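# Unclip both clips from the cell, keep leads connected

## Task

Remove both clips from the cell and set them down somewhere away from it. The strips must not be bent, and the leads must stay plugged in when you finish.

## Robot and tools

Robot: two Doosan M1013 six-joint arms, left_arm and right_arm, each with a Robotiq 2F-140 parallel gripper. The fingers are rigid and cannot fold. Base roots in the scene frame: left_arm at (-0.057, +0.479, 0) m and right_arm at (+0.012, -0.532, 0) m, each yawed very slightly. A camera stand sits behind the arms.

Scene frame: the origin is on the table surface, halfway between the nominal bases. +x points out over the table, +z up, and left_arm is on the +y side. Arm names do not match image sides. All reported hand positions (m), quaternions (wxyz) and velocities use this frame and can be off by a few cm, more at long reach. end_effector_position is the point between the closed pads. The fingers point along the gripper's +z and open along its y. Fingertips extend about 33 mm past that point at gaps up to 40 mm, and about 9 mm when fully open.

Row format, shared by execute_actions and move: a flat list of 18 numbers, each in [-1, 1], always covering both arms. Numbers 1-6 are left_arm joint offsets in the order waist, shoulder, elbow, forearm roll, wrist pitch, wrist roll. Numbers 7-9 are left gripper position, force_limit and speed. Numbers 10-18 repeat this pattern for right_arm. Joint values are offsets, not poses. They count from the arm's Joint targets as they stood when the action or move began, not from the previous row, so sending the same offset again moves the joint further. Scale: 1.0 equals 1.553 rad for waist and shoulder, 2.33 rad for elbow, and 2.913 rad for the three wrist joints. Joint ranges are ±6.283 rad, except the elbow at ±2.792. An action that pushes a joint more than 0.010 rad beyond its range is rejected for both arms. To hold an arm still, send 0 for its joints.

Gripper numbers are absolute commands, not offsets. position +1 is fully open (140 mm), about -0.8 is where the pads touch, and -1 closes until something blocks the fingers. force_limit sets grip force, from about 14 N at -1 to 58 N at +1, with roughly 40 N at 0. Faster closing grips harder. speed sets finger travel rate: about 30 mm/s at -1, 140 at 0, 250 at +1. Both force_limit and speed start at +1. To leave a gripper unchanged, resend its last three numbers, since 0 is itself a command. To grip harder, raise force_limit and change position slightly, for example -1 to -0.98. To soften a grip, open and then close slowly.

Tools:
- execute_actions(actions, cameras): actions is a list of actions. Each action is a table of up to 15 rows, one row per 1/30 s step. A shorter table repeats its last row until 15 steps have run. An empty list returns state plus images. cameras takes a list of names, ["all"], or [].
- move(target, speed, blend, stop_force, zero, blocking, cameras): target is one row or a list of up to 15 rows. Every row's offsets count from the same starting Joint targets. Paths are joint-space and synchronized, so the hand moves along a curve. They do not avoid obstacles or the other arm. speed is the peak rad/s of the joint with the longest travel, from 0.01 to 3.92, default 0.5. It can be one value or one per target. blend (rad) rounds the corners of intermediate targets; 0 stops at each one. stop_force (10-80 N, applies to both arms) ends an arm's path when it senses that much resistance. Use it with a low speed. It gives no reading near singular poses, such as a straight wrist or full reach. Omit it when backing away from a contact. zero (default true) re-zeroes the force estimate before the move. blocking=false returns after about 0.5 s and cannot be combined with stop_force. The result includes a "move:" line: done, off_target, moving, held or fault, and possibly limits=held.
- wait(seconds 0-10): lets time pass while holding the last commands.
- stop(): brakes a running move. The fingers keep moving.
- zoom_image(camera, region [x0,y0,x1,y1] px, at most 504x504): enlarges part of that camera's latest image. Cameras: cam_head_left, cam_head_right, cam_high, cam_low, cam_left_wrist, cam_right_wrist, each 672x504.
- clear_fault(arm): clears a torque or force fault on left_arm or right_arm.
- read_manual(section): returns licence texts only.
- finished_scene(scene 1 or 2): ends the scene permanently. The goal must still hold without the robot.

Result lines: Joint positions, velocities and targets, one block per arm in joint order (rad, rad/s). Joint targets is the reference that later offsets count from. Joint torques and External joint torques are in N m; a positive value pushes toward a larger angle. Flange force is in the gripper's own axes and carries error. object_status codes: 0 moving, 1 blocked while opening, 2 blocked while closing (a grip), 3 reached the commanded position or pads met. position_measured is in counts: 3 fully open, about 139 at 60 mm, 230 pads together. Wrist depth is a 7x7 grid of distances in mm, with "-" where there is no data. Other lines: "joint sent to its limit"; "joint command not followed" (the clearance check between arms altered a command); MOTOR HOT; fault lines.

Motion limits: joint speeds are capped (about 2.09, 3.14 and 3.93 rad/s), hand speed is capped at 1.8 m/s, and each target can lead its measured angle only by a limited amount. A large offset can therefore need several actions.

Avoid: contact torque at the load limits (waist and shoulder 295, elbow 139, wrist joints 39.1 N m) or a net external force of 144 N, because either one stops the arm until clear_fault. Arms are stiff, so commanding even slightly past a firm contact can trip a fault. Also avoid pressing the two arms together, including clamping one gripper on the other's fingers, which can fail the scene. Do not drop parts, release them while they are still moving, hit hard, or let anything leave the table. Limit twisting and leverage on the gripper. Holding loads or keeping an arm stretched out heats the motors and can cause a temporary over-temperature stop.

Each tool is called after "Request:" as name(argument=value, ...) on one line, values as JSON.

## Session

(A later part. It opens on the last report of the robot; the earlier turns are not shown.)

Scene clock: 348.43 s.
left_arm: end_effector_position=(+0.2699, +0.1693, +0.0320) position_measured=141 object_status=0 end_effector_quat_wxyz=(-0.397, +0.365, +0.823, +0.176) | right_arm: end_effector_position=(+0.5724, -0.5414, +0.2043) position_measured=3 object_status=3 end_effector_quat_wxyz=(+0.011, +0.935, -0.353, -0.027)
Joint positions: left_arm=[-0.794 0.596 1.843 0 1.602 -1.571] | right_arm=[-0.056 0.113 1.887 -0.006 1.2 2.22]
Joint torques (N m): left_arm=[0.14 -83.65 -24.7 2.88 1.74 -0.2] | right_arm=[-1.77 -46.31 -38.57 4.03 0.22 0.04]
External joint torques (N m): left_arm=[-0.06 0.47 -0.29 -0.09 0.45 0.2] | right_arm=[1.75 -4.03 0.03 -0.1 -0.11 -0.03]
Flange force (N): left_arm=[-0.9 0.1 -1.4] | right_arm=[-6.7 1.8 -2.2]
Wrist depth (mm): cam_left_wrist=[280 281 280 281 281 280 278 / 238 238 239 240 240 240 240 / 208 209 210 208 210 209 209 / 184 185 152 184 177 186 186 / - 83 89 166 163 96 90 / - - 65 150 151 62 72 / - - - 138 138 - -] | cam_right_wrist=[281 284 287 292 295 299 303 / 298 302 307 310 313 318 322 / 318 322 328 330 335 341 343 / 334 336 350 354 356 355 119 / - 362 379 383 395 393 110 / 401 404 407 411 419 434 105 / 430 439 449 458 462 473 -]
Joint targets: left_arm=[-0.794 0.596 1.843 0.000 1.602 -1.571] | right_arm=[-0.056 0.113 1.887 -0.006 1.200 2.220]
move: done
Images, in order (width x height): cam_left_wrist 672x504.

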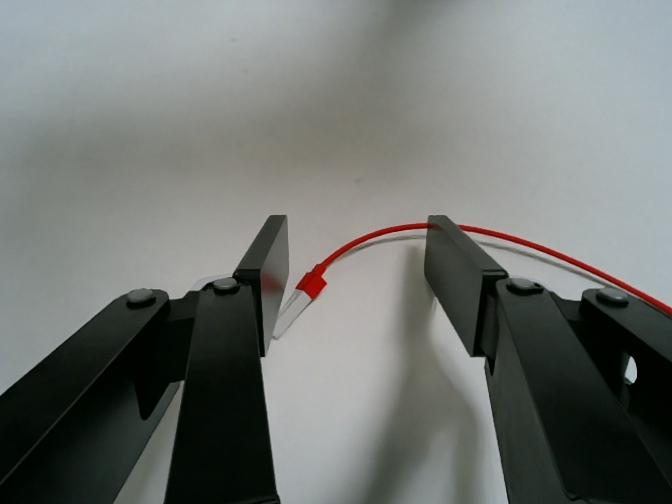

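Request:
move(target=[[0,0.0145,-0.0829,0,0.0588,0,-0.1,0,-1, 0,0,0,0,0,0,1,1,1],[0,-0.2550,-0.1043,0,-0.1037,0,-0.1,0,-1, 0,0,0,0,0,0,1,1,1],[0.3825,-0.2550,-0.1043,0,-0.1037,0,-0.1,0,-1, 0.25,-0.05,0,0.002,0,0.15,1,1,1],[0.3825,-0.2550,-0.1043,0,-0.1037,0,-0.1,0,-1, 0.6577,-0.0417,0.0682,0.002,-0.0524,0.6034,1,1,1]], speed=[0.15,0.7,0.7,0.8], blend=[0.02,0.1,0.1,0], cameras=["all"])

Request:
zoom_image(camera="cam_right_wrist", region=[200, 150, 500, 450])

Scene clock: 378.30 s.
left_arm: end_effector_position=(+0.6130, +0.3500, +0.3009) position_measured=141 object_status=3 end_effector_quat_wxyz=(+0.021, +0.120, +0.993, -0.002) | right_arm: end_effector_position=(+0.2855, -0.0943, +0.1602) position_measured=3 object_status=3 end_effector_quat_wxyz=(-0.001, +0.745, -0.667, +0.000)
Joint positions: left_arm=[-0.2 0.2 1.6 0 1.3 -1.571] | right_arm=[0.966 0.048 2.046 0 1.047 3.977]
Joint torques (N m): left_arm=[-0.03 -62.27 -40.61 4.3 -0.46 -0.16] | right_arm=[-1.73 -38.2 -36.94 3.82 0.1 0.04]
External joint torques (N m): left_arm=[0 0.82 -0.41 -0.09 0.39 0.16] | right_arm=[1.61 -3.22 0.2 -0.08 -0.07 -0.04]
Flange force (N): left_arm=[-2.3 0.4 -0.8] | right_arm=[2.2 5.6 -2.6]
Wrist depth (mm): cam_left_wrist=[386 385 377 388 384 385 385 / 397 410 415 403 408 406 411 / 360 427 433 433 432 436 437 / 469 463 148 463 161 460 463 / - 83 89 500 491 96 90 / - - 65 537 545 62 72 / - - - 577 583 - -] | cam_right_wrist=[254 255 257 257 258 259 260 / 269 270 271 272 273 274 273 / 284 284 286 288 288 290 293 / 296 295 305 297 307 301 302 / - 316 325 284 328 329 110 / 351 348 349 349 350 353 105 / 372 374 377 377 379 382 383]
Joint targets: left_arm=[-0.200 0.200 1.600 0.000 1.300 -1.571] | right_arm=[0.966 0.048 2.046 0.000 1.047 3.977]
move: done

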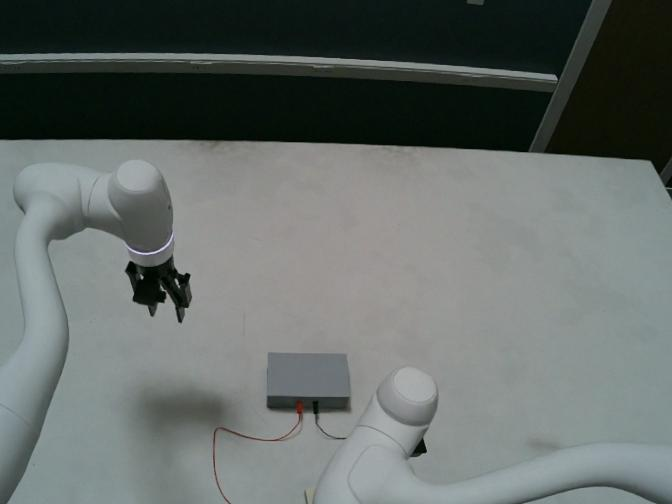

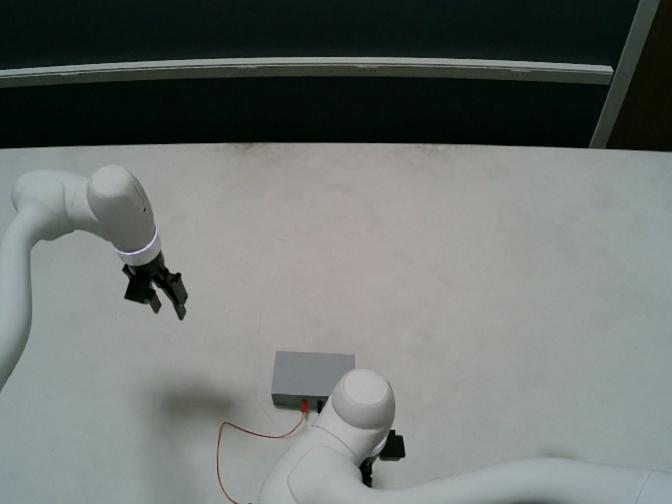

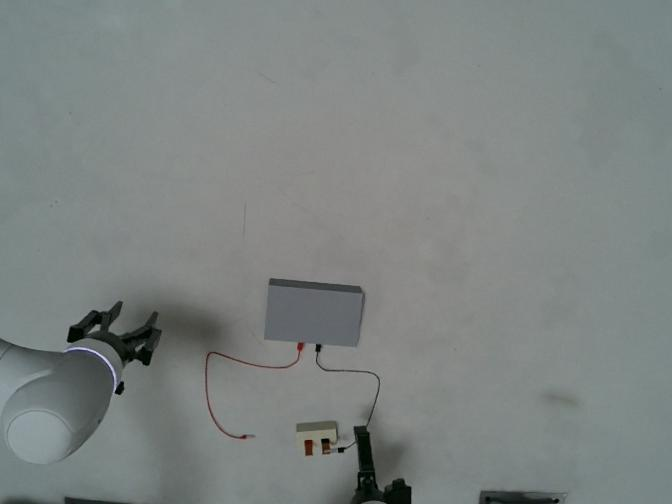

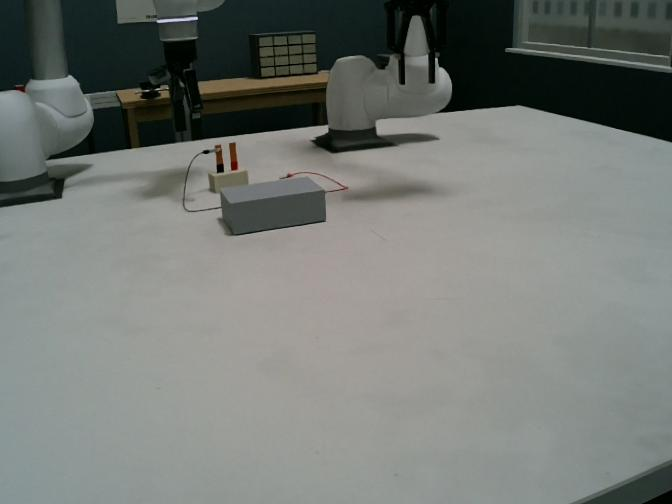

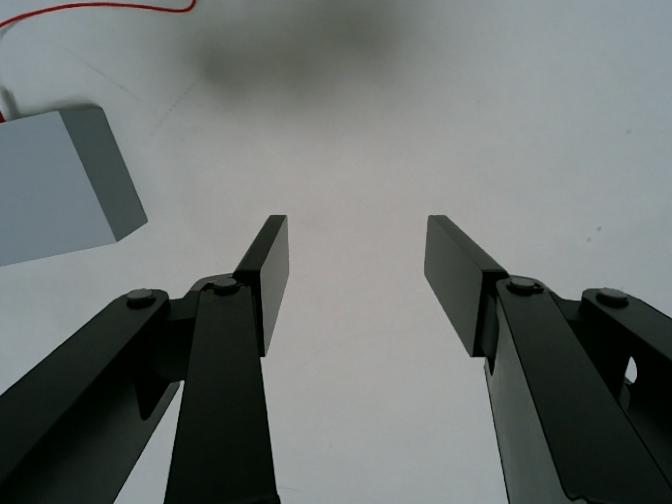

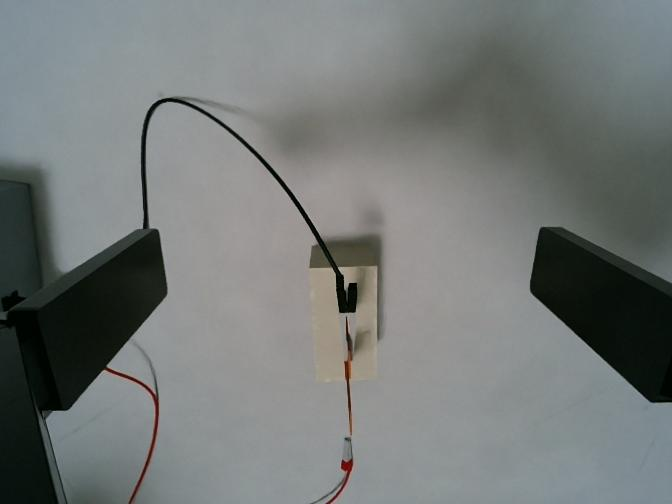

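Scaled by 1.680 from the camera's 672x504 image, which has a finer 960x720 frame.

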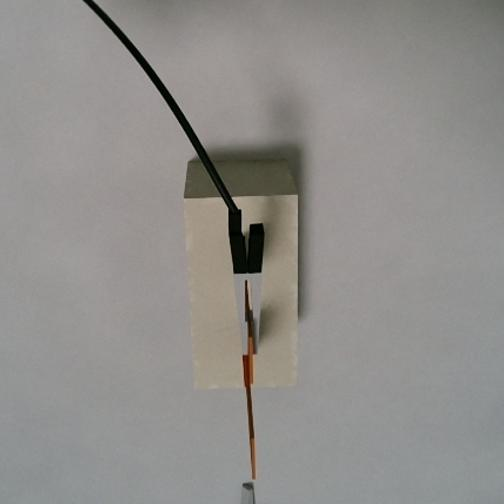

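Request:
move(target=[0,0,0,0,0,0,-0.1,0,-1, 0.0243,0.0433,-0.0049,0,-0.0190,0.0134,-0.08,0,-0.5], speed=0.2, cameras=["cam_right_wrist","cam_low","cam_high"])

Request:
zoom_image(camera="cam_right_wrist", region=[220, 200, 480, 460])

Request:
zoom_image(camera="cam_low", region=[160, 100, 260, 200])

Scene clock: 402.07 s.
left_arm: end_effector_position=(+0.6130, +0.3500, +0.3009) position_measured=141 object_status=3 end_effector_quat_wxyz=(+0.021, +0.120, +0.993, -0.002) | right_arm: end_effector_position=(+0.2827, -0.0634, +0.1302) position_measured=139 object_status=0 end_effector_quat_wxyz=(+0.000, +0.745, -0.668, +0.000)
Joint positions: left_arm=[-0.2 0.2 1.6 0 1.3 -1.571] | right_arm=[1.003 0.115 2.034 0 0.992 4.016]
Joint torques (N m): left_arm=[0.17 -62.6 -40.51 4.35 -0.59 -0.17] | right_arm=[-2.05 -43.77 -35.71 3.7 0.09 0.06]
External joint torques (N m): left_arm=[-0.21 1.05 -0.57 -0.14 0.51 0.17] | right_arm=[1.96 -3.87 0.04 -0.05 -0.06 -0.06]
Flange force (N): left_arm=[-3.0 0.1 -1.2] | right_arm=[2.5 6.2 -3.7]
Wrist depth (mm): cam_left_wrist=[385 386 387 386 385 384 386 / 398 410 408 410 409 412 405 / 362 428 432 432 432 437 432 / 464 459 149 458 161 456 464 / - 83 89 501 493 96 90 / - - 65 537 532 62 72 / - - - 587 577 - -] | cam_right_wrist=[228 229 230 232 232 233 233 / 241 242 243 244 245 246 246 / 256 255 257 259 259 261 262 / 271 272 266 231 147 276 280 / - 88 104 246 287 82 90 / - 72 308 314 315 64 70 / - - 336 338 341 - -]
Joint targets: left_arm=[-0.200 0.200 1.600 0.000 1.300 -1.571] | right_arm=[1.003 0.115 2.034 0.000 0.992 4.016]
move: done
Images, in order (width x height): cam_high 672x504, cam_low 672x504, cam_right_wrist 672x504.

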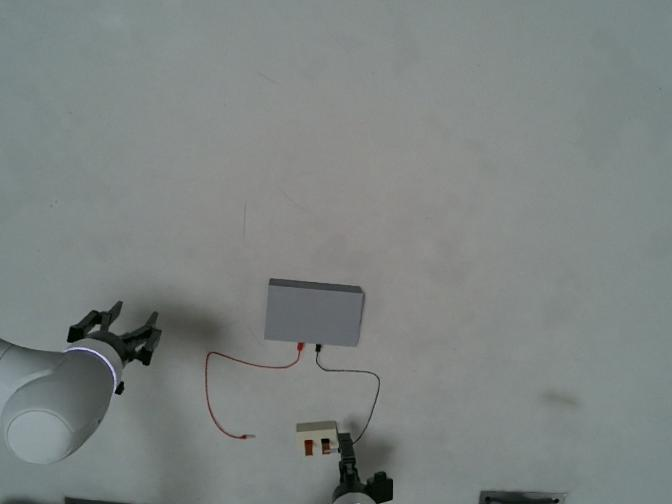

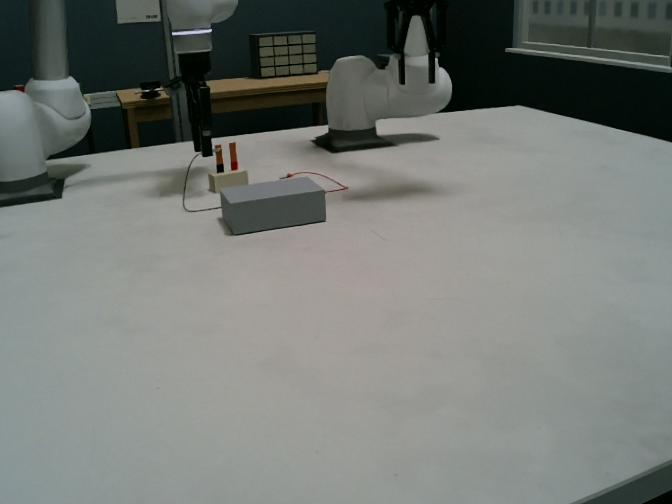

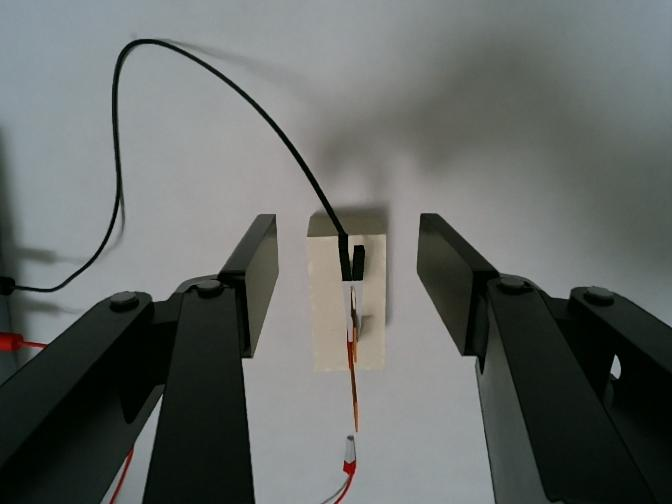

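Scaled by 1.938 from the camera's 672x504 image, which has a finer 960x720 frame.

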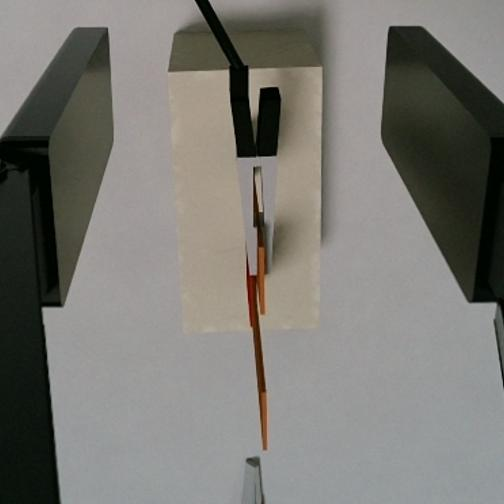

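Scaled by 5.040 from the camera's 672x504 image, which has a finer 960x720 frame.

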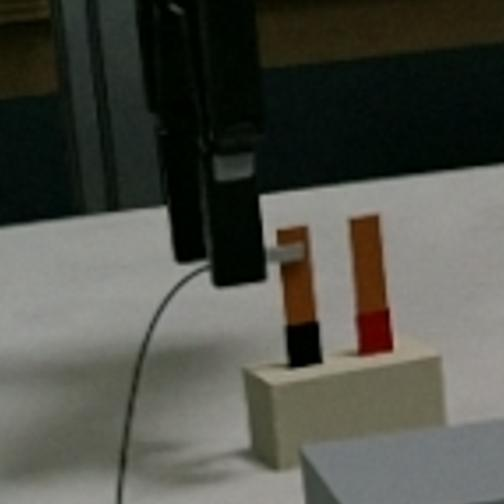

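Request:
move(target=[[0,0,0,0,0,0,-0.1,0,-1, 0.0068,0.0090,-0.0006,0,-0.0043,0.0036,-0.08,0,-0.5],[0,0,0,0,0,0,-0.1,0,-1, 0.0068,0.0090,-0.0006,0,-0.0043,0.0036,-0.56,-1,-1]], speed=0.1, cameras=["cam_right_wrist","cam_low"])

Request:
zoom_image(camera="cam_right_wrist", region=[260, 190, 440, 370])

Request:
zoom_image(camera="cam_low", region=[180, 120, 260, 200])

Scene clock: 435.87 s.
left_arm: end_effector_position=(+0.6130, +0.3500, +0.3009) position_measured=141 object_status=3 end_effector_quat_wxyz=(+0.021, +0.120, +0.993, -0.002) | right_arm: end_effector_position=(+0.2803, -0.0566, +0.1233) position_measured=200 object_status=0 end_effector_quat_wxyz=(+0.000, +0.745, -0.667, +0.000)
Joint positions: left_arm=[-0.2 0.2 1.6 0 1.3 -1.571] | right_arm=[1.014 0.129 2.033 0 0.979 4.027]
Joint torques (N m): left_arm=[0.64 -62.72 -40.46 4.31 -0.44 -0.28] | right_arm=[-1.64 -45.02 -35.21 3.68 0.18 0.06]
External joint torques (N m): left_arm=[-0.79 1.29 -0.57 -0.11 0.36 0.28] | right_arm=[1.54 -3.53 0.06 -0.09 -0.14 -0.06]
Flange force (N): left_arm=[-3.3 -0.6 -0.8] | right_arm=[2.7 5.3 -3.2]
Wrist depth (mm): cam_left_wrist=[382 385 385 385 383 384 388 / 398 408 406 411 410 408 410 / 365 429 431 436 429 436 433 / 464 462 149 466 161 457 468 / - 83 89 501 492 96 91 / - - 65 535 537 62 72 / - - - 590 589 - -] | cam_right_wrist=[222 223 223 225 226 226 228 / 235 235 236 237 238 240 240 / 248 249 250 252 253 255 255 / 264 265 266 148 266 271 271 / 278 82 88 114 88 87 287 / - - 68 190 - 64 67 / - - - - - - 63]
Joint targets: left_arm=[-0.200 0.200 1.600 0.000 1.300 -1.571] | right_arm=[1.014 0.129 2.033 0.000 0.979 4.027]
move: done
Images, in order (width x height): cam_low 672x504, cam_right_wrist 672x504.

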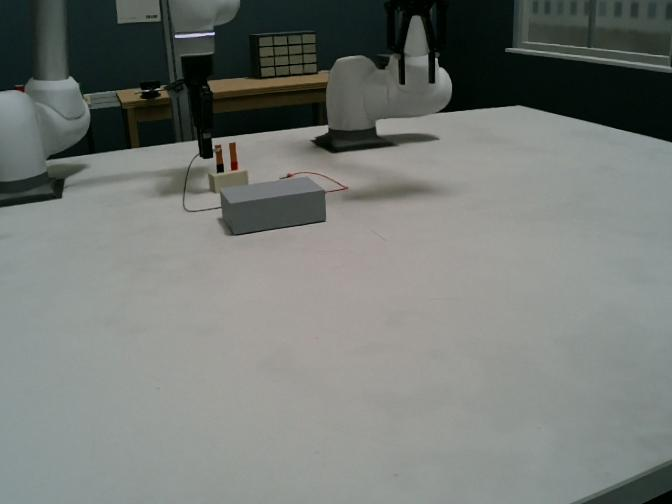

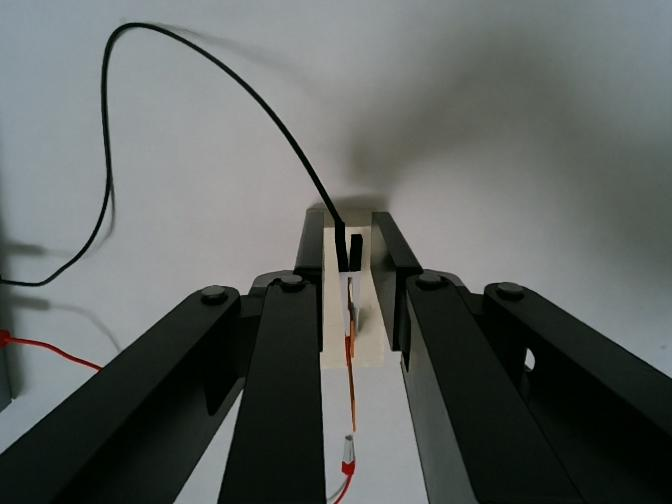

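Scaled by 2.800 from the camera's 672x504 image, which has a finer 960x720 frame.

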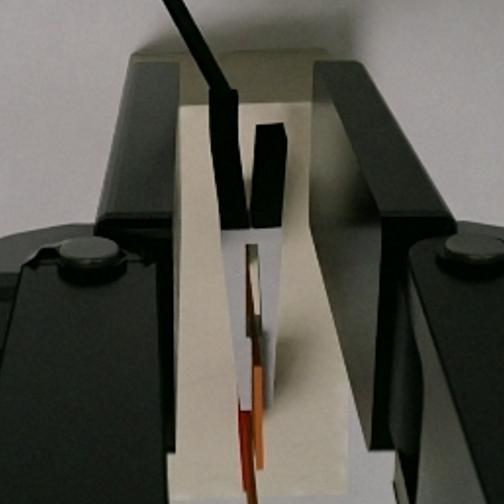

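Scaled by 6.300 from the camera's 672x504 image, which has a finer 960x720 frame.

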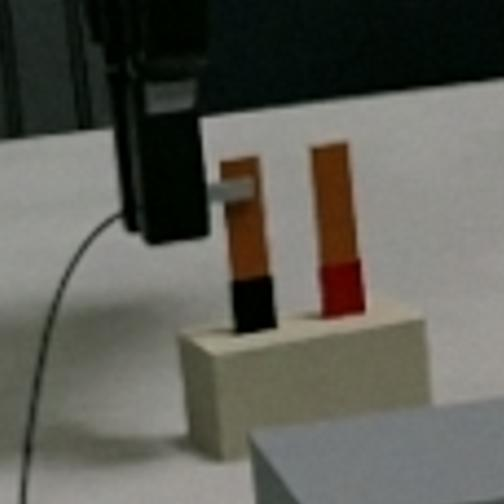

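Request:
move(target=[[0,0,0,0,0,0,-0.1,0,-1, 0,-0.00259,-0.00168,0,0.00272,0,-0.56,-1,-1],[0,0,0,0,0,0,-0.1,0,-1, 0,-0.00259,-0.00168,0,0.00272,0,-1,-0.1,-1]], speed=0.1, cameras=["cam_right_wrist","cam_low"])

Request:
zoom_image(camera="cam_right_wrist", region=[260, 190, 440, 370])

Request:
zoom_image(camera="cam_low", region=[180, 120, 260, 200])

Scene clock: 450.07 s.
left_arm: end_effector_position=(+0.6130, +0.3500, +0.3009) position_measured=141 object_status=3 end_effector_quat_wxyz=(+0.021, +0.120, +0.993, -0.002) | right_arm: end_effector_position=(+0.2803, -0.0566, +0.1273) position_measured=219 object_status=2 end_effector_quat_wxyz=(+0.000, +0.745, -0.667, +0.000)
Joint positions: left_arm=[-0.2 0.2 1.6 0 1.3 -1.571] | right_arm=[1.014 0.125 2.029 0 0.987 4.027]
Joint torques (N m): left_arm=[-0.03 -62.8 -40.5 4.29 -0.44 -0.13] | right_arm=[-1.85 -44.63 -35.54 3.69 0.14 0.07]
External joint torques (N m): left_arm=[-0.18 1.29 -0.6 -0.09 0.36 0.14] | right_arm=[1.68 -3.45 0.08 -0.09 -0.12 -0.07]
Flange force (N): left_arm=[-3.3 0.1 -0.8] | right_arm=[2.5 5.4 -3.1]
Wrist depth (mm): cam_left_wrist=[383 383 386 381 390 384 384 / 396 409 405 408 403 409 413 / 362 429 438 435 436 437 435 / 386 464 148 464 161 456 468 / - 83 89 504 142 96 90 / - - 65 540 537 62 72 / - - - 592 587 - -] | cam_right_wrist=[226 226 227 228 230 228 231 / 238 239 240 242 243 242 244 / 252 253 254 256 257 258 259 / 267 269 269 119 269 274 275 / 285 279 88 - 88 86 295 / - - 73 61 - 75 64 / - - - - - - 62]
Joint targets: left_arm=[-0.200 0.200 1.600 0.000 1.300 -1.571] | right_arm=[1.014 0.125 2.029 0.000 0.987 4.027]
move: done
Images, in order (width x height): cam_low 672x504, cam_right_wrist 672x504.

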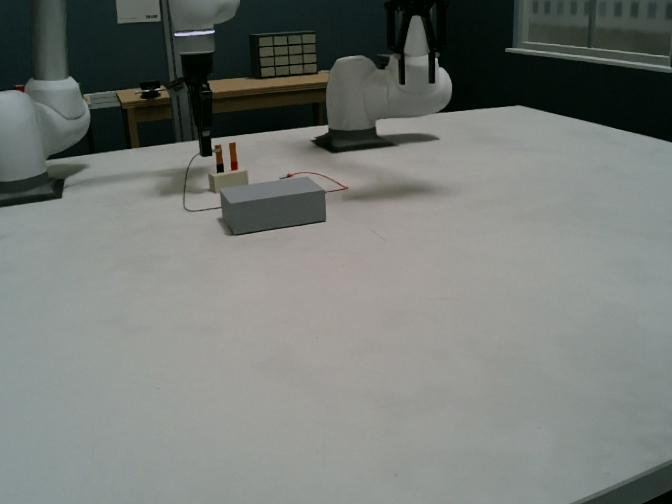

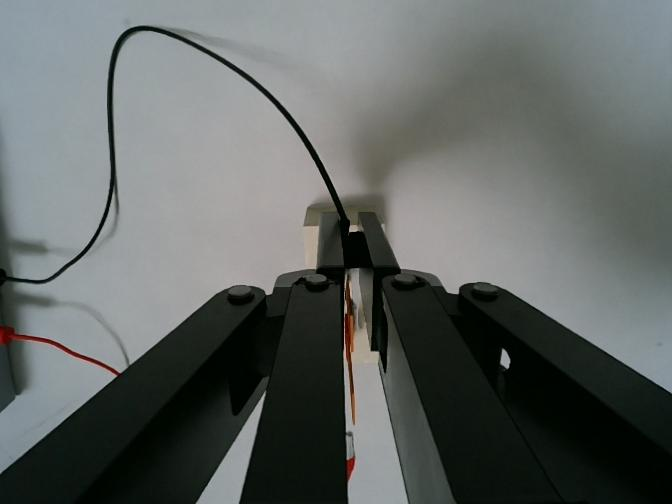

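Scaled by 2.800 from the camera's 672x504 image, which has a finer 960x720 frame.

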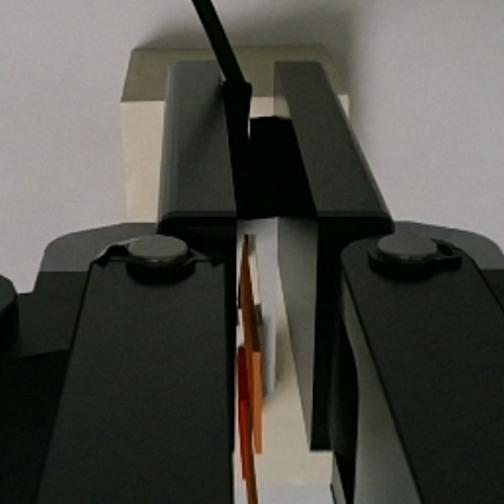

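Scaled by 6.300 from the camera's 672x504 image, which has a finer 960x720 frame.

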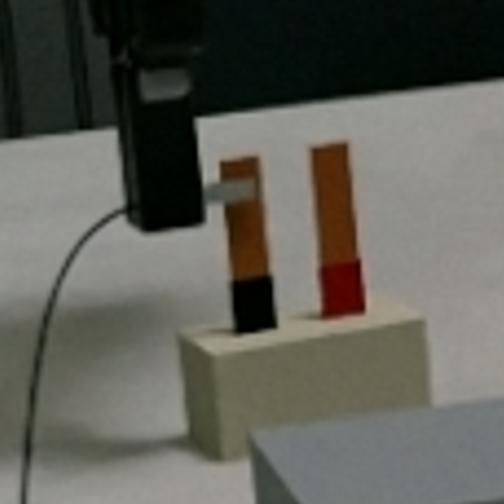

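Request:
move(target=[0,0,0,0,0,0,-0.1,0,-1, -0.01867,-0.01887,0.01442,0,-0.00148,-0.00996,-1,-0.1,-1], speed=0.03, stop_force=15, cameras=["cam_right_wrist","cam_low"])

Request:
zoom_image(camera="cam_low", region=[180, 120, 260, 200])

Scene clock: 465.10 s.
left_arm: end_effector_position=(+0.6130, +0.3500, +0.3009) position_measured=141 object_status=3 end_effector_quat_wxyz=(+0.021, +0.120, +0.993, -0.002) | right_arm: end_effector_position=(+0.2829, -0.0805, +0.1273) position_measured=219 object_status=2 end_effector_quat_wxyz=(+0.000, +0.745, -0.667, +0.000)
Joint positions: left_arm=[-0.2 0.2 1.6 0 1.3 -1.571] | right_arm=[0.985 0.096 2.063 0 0.983 3.998]
Joint torques (N m): left_arm=[0.09 -62.17 -40.24 4.34 -0.46 -0.07] | right_arm=[-2.04 -41.49 -35.49 3.65 0.17 0.06]
External joint torques (N m): left_arm=[-0.07 0.57 -0.92 -0.12 0.38 0.07] | right_arm=[1.89 -3.49 0.13 -0.05 -0.15 -0.06]
Flange force (N): left_arm=[-2.9 0.2 -1.6] | right_arm=[2.2 6.0 -3.1]
Wrist depth (mm): cam_left_wrist=[382 386 386 386 387 377 386 / 397 407 405 407 405 412 407 / 364 429 433 438 433 429 435 / 462 464 148 464 161 460 466 / - 83 89 499 141 96 90 / - - 65 545 547 62 72 / - - - 581 581 - -] | cam_right_wrist=[226 226 227 228 229 231 231 / 238 238 241 242 242 243 245 / 253 254 254 256 256 258 259 / 269 268 269 119 270 274 275 / 286 280 88 - 88 86 293 / - - 72 61 - 75 64 / - - - - - - 62]
Joint targets: left_arm=[-0.200 0.200 1.600 0.000 1.300 -1.571] | right_arm=[0.985 0.096 2.063 0.000 0.983 3.998]
move: done
Images, in order (width x height): cam_low 672x504, cam_right_wrist 672x504.

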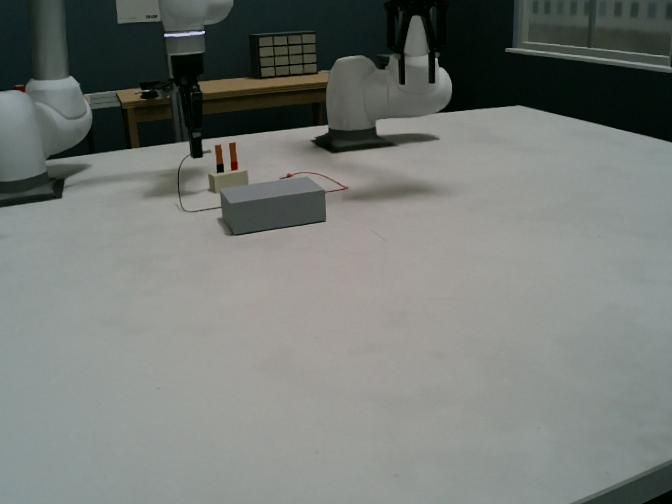

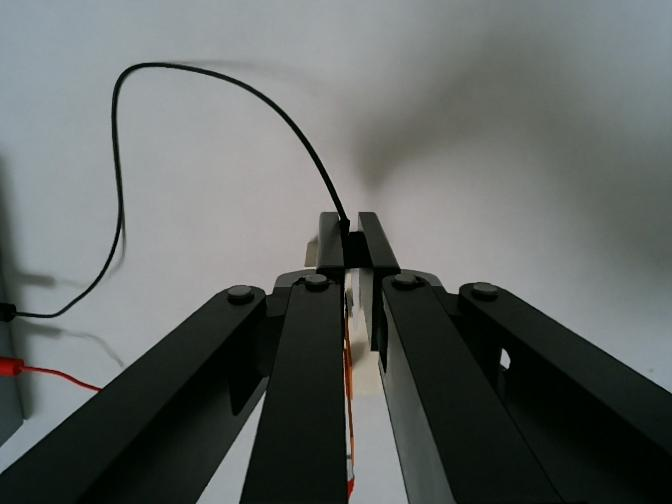

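Scaled by 6.300 from the camera's 672x504 image, which has a finer 960x720 frame.

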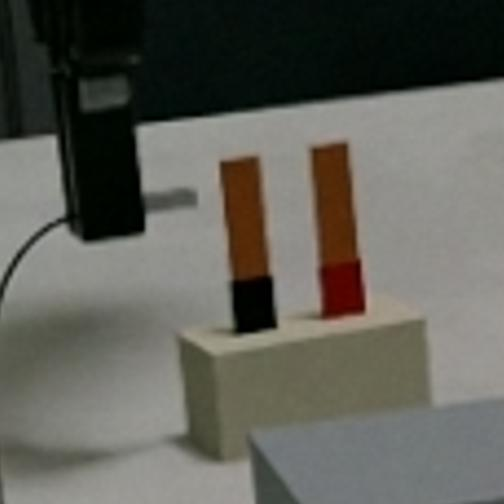

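Request:
move(target=[[0,0,0,0,0,0,-0.1,0,-1, -0.0858,-0.0671,0.0473,0,-0.0020,-0.0457,-1,-0.1,-1],[0,0,0,0,0,0,-0.1,0,-1, -0.0858,-0.0004,0.0806,0,-0.0643,-0.0457,-1,-0.1,-1]], speed=0.15, blend=[0.03,0], cameras=["cam_right_wrist","cam_low","cam_high"])

Scene clock: 476.67 s.
left_arm: end_effector_position=(+0.6130, +0.3500, +0.3009) position_measured=141 object_status=3 end_effector_quat_wxyz=(+0.021, +0.120, +0.993, -0.002) | right_arm: end_effector_position=(+0.2959, -0.1693, +0.0462) position_measured=219 object_status=2 end_effector_quat_wxyz=(+0.000, +0.745, -0.668, +0.000)
Joint positions: left_arm=[-0.2 0.2 1.6 0 1.3 -1.571] | right_arm=[0.852 0.095 2.25 0 0.796 3.865]
Joint torques (N m): left_arm=[0.35 -62.46 -40.27 4.29 -0.47 -0.11] | right_arm=[-1.67 -36.63 -30.74 3.17 0.11 0.04]
External joint torques (N m): left_arm=[-0.57 1 -0.81 -0.08 0.39 0.11] | right_arm=[1.6 -3.62 0.19 -0.06 -0.11 -0.04]
Flange force (N): left_arm=[-3.3 -0.5 -1.3] | right_arm=[1.6 6.2 -4.8]
Wrist depth (mm): cam_left_wrist=[384 385 384 384 386 388 387 / 398 408 410 411 405 410 409 / 363 421 435 434 435 435 436 / 467 475 148 465 161 456 465 / - 83 89 496 491 96 91 / - - 65 535 543 62 72 / - - - 586 587 - -] | cam_right_wrist=[156 156 156 158 157 159 159 / 165 165 165 166 169 168 168 / 174 174 175 176 177 178 179 / 185 185 186 132 186 189 190 / 197 193 88 - 88 86 203 / - - 73 61 - 74 64 / - - - - - - 62]
Joint targets: left_arm=[-0.200 0.200 1.600 0.000 1.300 -1.571] | right_arm=[0.852 0.095 2.250 0.000 0.796 3.865]
move: done
Images, in order (width x height): cam_high 672x504, cam_low 672x504, cam_right_wrist 672x504.

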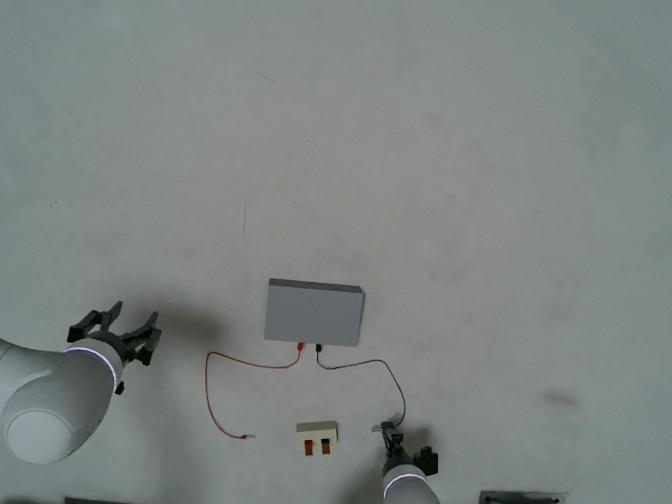

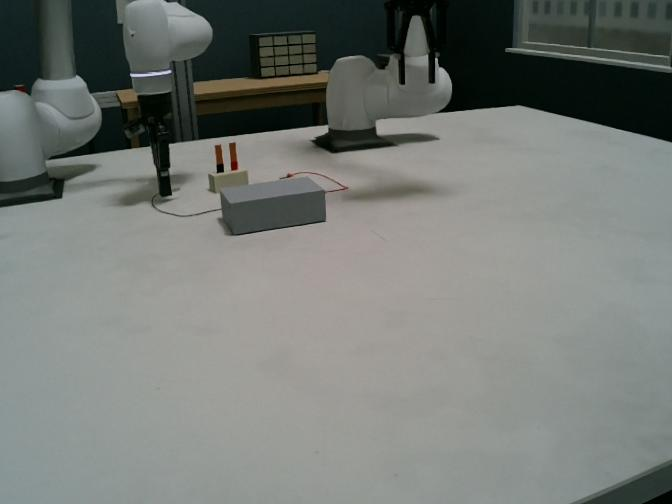

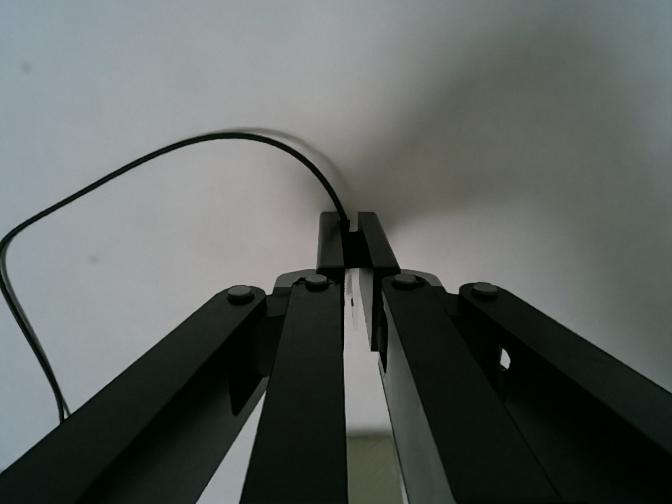

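Request:
move(target=[0,0,0,0,0,0,-0.1,0,-1, 0,0.0134,0.0050,0,-0.0112,0,-1,-0.1,-1], speed=0.02, stop_force=10, cameras=["cam_right_wrist","cam_low"])

Scene clock: 484.03 s.
left_arm: end_effector_position=(+0.6130, +0.3500, +0.3009) position_measured=141 object_status=3 end_effector_quat_wxyz=(+0.021, +0.120, +0.993, -0.002) | right_arm: end_effector_position=(+0.2959, -0.1693, +0.0335) position_measured=219 object_status=2 end_effector_quat_wxyz=(+0.000, +0.745, -0.668, +0.000)
Joint positions: left_arm=[-0.2 0.2 1.6 0 1.3 -1.571] | right_arm=[0.852 0.114 2.261 0 0.766 3.865]
Joint torques (N m): left_arm=[0.21 -62.44 -40.39 4.24 -0.47 -0.25] | right_arm=[-1.52 -19.7 -20.33 3.45 -3.28 0.03]
External joint torques (N m): left_arm=[-0.09 0.99 -0.61 -0.03 0.39 0.25] | right_arm=[1.4 -21.37 -9.15 -0.44 3.3 -0.03]
Flange force (N): left_arm=[-2.9 0.4 -1.1] | right_arm=[8.1 12.1 -47.1]
Wrist depth (mm): cam_left_wrist=[381 386 384 386 383 386 384 / 394 405 408 410 408 409 410 / 363 427 430 434 432 432 434 / 464 463 148 460 162 456 463 / - 83 89 500 487 96 91 / - - 65 535 536 62 72 / - - - 584 - - -] | cam_right_wrist=[146 145 146 146 147 147 148 / 151 153 154 155 155 156 156 / 163 162 163 164 165 165 166 / 172 172 173 132 173 176 177 / 183 181 88 - 88 86 188 / - - 72 61 - 75 64 / - - - - - - 62]
Joint targets: left_arm=[-0.200 0.200 1.600 0.000 1.300 -1.571] | right_arm=[0.852 0.114 2.261 0.000 0.766 3.865]
move: contact (right_arm)
Images, in order (width x height): cam_low 672x504, cam_right_wrist 672x504.

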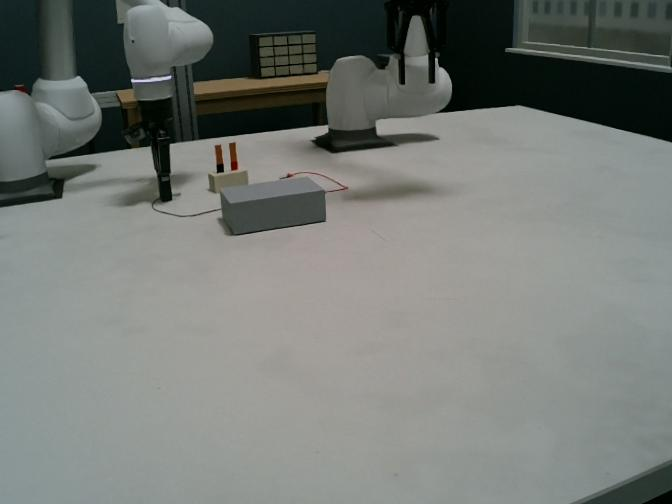

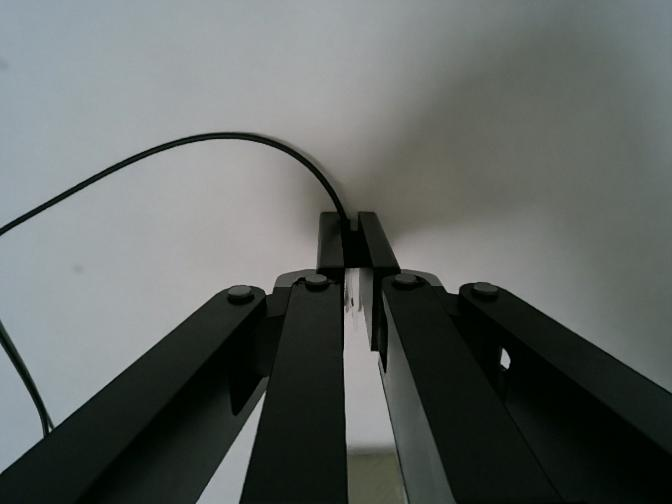

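Request:
move(target=[[0,0,0,0,0,0,-0.1,0,-1, 0,-0.0016,-0.0006,0,0.0013,0,-1,-0.1,-1],[0,0,0,0,0,0,-0.1,0,-1, 0,-0.0016,-0.0006,0,0.0013,0,-0.3,-0.1,-1]], speed=0.05, cameras=["cam_right_wrist"])

Scene clock: 491.20 s.
left_arm: end_effector_position=(+0.6130, +0.3500, +0.3009) position_measured=141 object_status=3 end_effector_quat_wxyz=(+0.021, +0.120, +0.993, -0.002) | right_arm: end_effector_position=(+0.2959, -0.1693, +0.0351) position_measured=167 object_status=0 end_effector_quat_wxyz=(+0.000, +0.745, -0.668, +0.000)
Joint positions: left_arm=[-0.2 0.2 1.6 0 1.3 -1.571] | right_arm=[0.852 0.111 2.259 0 0.77 3.865]
Joint torques (N m): left_arm=[0.06 -62.31 -40.29 4.35 -0.55 -0.1] | right_arm=[-1.64 -37.54 -29.91 3.12 0.13 0.03]
External joint torques (N m): left_arm=[0.07 0.71 -0.76 -0.13 0.47 0.1] | right_arm=[1.55 -3.49 0.55 -0.12 -0.09 -0.03]
Flange force (N): left_arm=[-2.8 0.4 -1.5] | right_arm=[1.9 6.4 -4.6]
Wrist depth (mm): cam_left_wrist=[384 386 383 384 385 386 384 / 397 408 404 409 405 408 409 / 360 432 431 432 435 438 423 / 464 463 148 464 161 455 461 / - 83 89 498 491 96 90 / - - 65 526 - 62 72 / - - - 583 587 - -] | cam_right_wrist=[147 146 147 147 148 149 149 / 154 154 155 156 156 157 157 / 163 163 164 165 166 167 167 / 173 174 170 173 153 177 178 / - 83 95 187 130 91 185 / - 73 68 201 - 64 71 / - - - 204 - - -]
Joint targets: left_arm=[-0.200 0.200 1.600 0.000 1.300 -1.571] | right_arm=[0.852 0.111 2.259 0.000 0.770 3.865]
move: done
Images, in order (width x height): cam_right_wrist 672x504.

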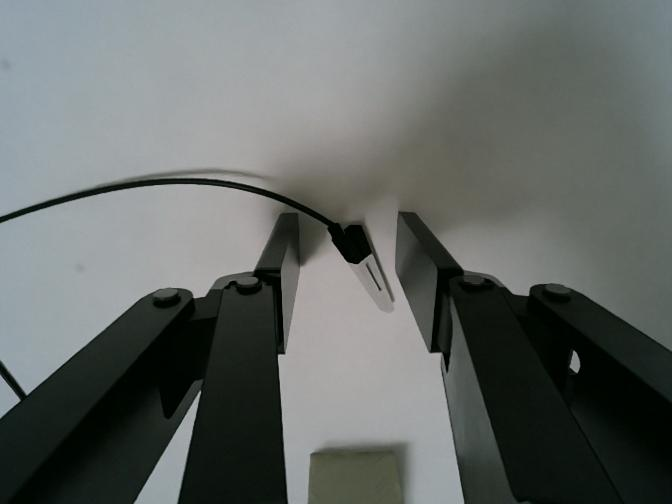

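Request:
move(target=[[0,0,0,0,0,0,-0.1,0,-1, 0,-0.0768,-0.0369,0,0.0710,0,-0.3,-0.1,-1],[0,0,0,0,0,0,-0.1,0,-1, -0.45,-0.0768,-0.0369,0,0.0710,0,-0.3,-0.1,-1]], speed=[0.1,0.7], blend=[0.02,0], cameras=["all"])

Request:
zoom_image(camera="cam_high", region=[190, 330, 430, 480])

Request:
zoom_image(camera="cam_low", region=[120, 120, 370, 240])

Scene clock: 502.73 s.
left_arm: end_effector_position=(+0.6130, +0.3500, +0.3009) position_measured=141 object_status=3 end_effector_quat_wxyz=(+0.021, +0.120, +0.993, -0.002) | right_arm: end_effector_position=(+0.4618, -0.4367, +0.1268) position_measured=167 object_status=3 end_effector_quat_wxyz=(+0.000, -0.471, +0.882, +0.000)
Joint positions: left_arm=[-0.2 0.2 1.6 0 1.3 -1.571] | right_arm=[0.153 -0.008 2.173 0 0.977 3.865]
Joint torques (N m): left_arm=[0.16 -62.82 -40.29 4.4 -0.51 -0.13] | right_arm=[-2.45 -31.07 -35.34 3.66 0.14 0.03]
External joint torques (N m): left_arm=[0.09 1.27 -0.72 -0.18 0.43 0.13] | right_arm=[2.42 -3.2 0.27 -0.08 -0.1 -0.03]
Flange force (N): left_arm=[-3.6 0.5 -1.1] | right_arm=[0.1 7.4 -3.0]
Wrist depth (mm): cam_left_wrist=[381 388 381 388 386 386 386 / 394 408 404 406 406 409 406 / 362 427 437 433 438 438 433 / 461 464 148 464 161 465 465 / - 83 89 507 127 96 90 / - - 65 539 540 62 72 / - - - 594 581 - -] | cam_right_wrist=[225 226 227 226 229 230 231 / 238 239 240 241 242 243 244 / 252 252 254 255 256 257 259 / 267 268 263 271 152 273 275 / 281 82 95 290 - 91 285 / - 73 68 308 - 64 71 / - - - 334 - - -]
Joint targets: left_arm=[-0.200 0.200 1.600 0.000 1.300 -1.571] | right_arm=[0.153 -0.008 2.173 0.000 0.977 3.865]
move: done

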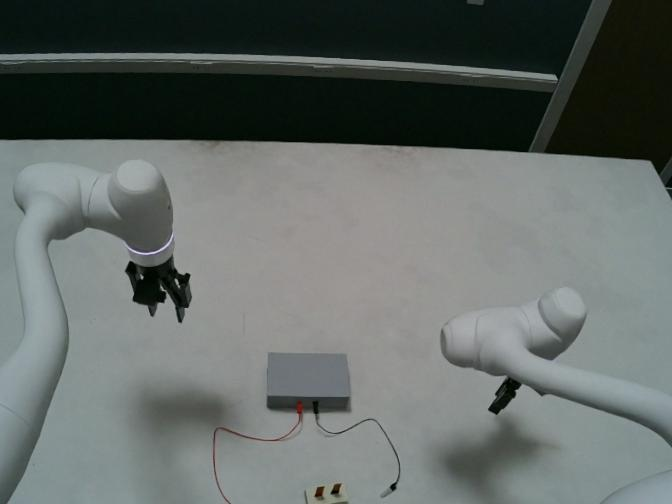

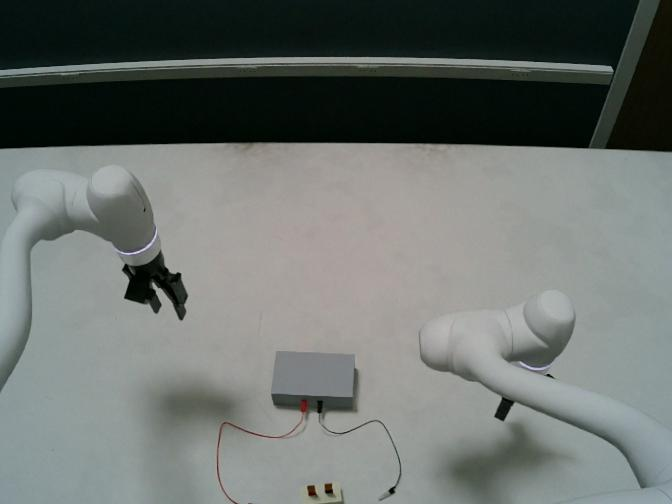

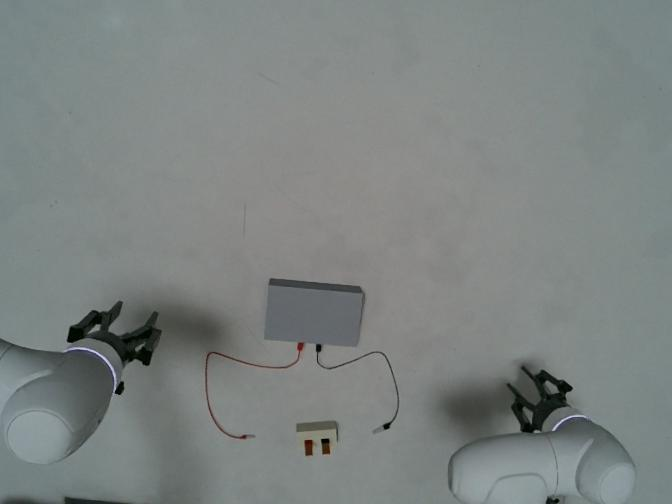

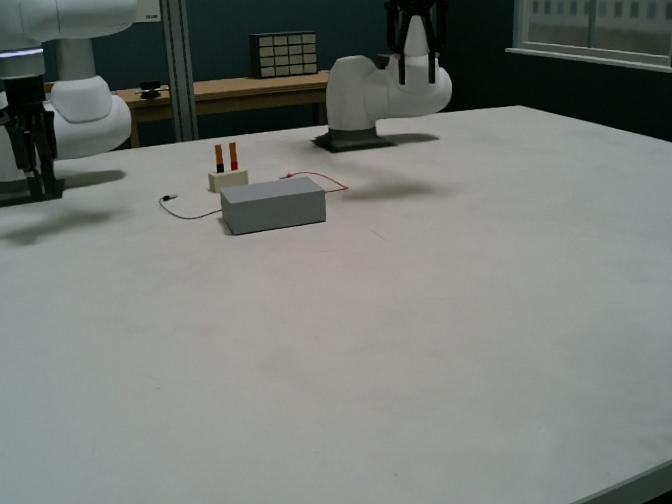

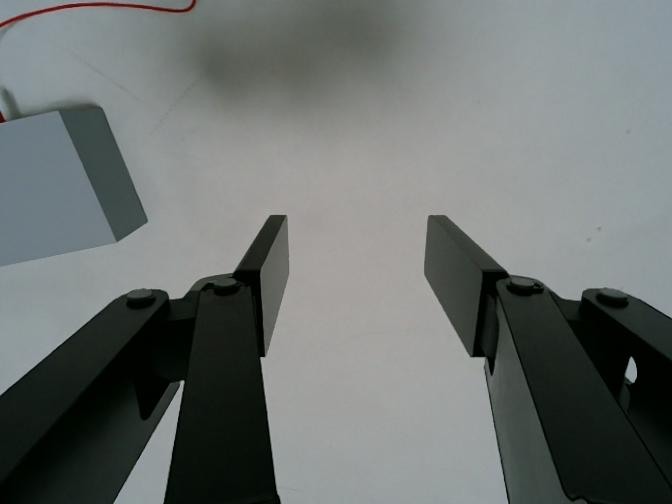

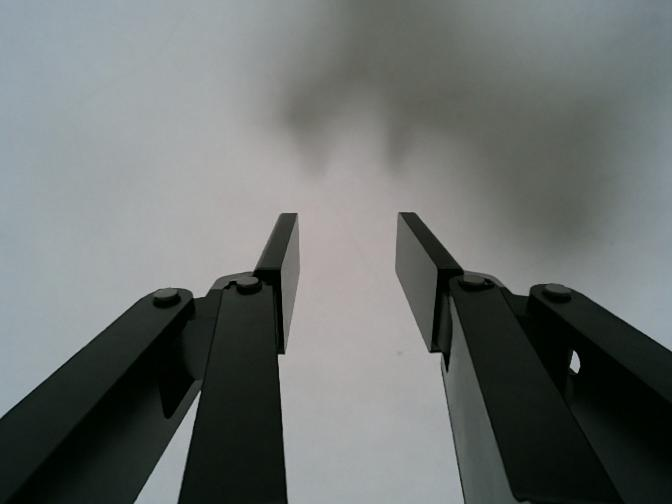

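Scaled by 2.100 from the camera's 672x504 image, which has a finer 960x720 frame.

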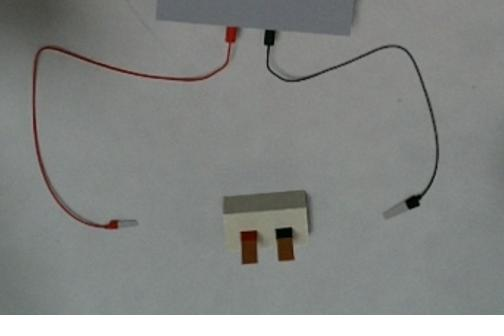

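Scaled by 2.016 from the camera's 672x504 image, which has a finer 960x720 frame.

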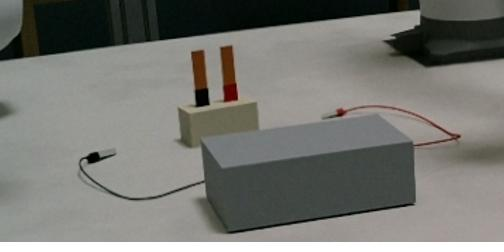

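Both clips are off, clear of the cell, and the leads are still plugged in.

Request:
finished_scene(scene=1)

The scene is finished: the task was done.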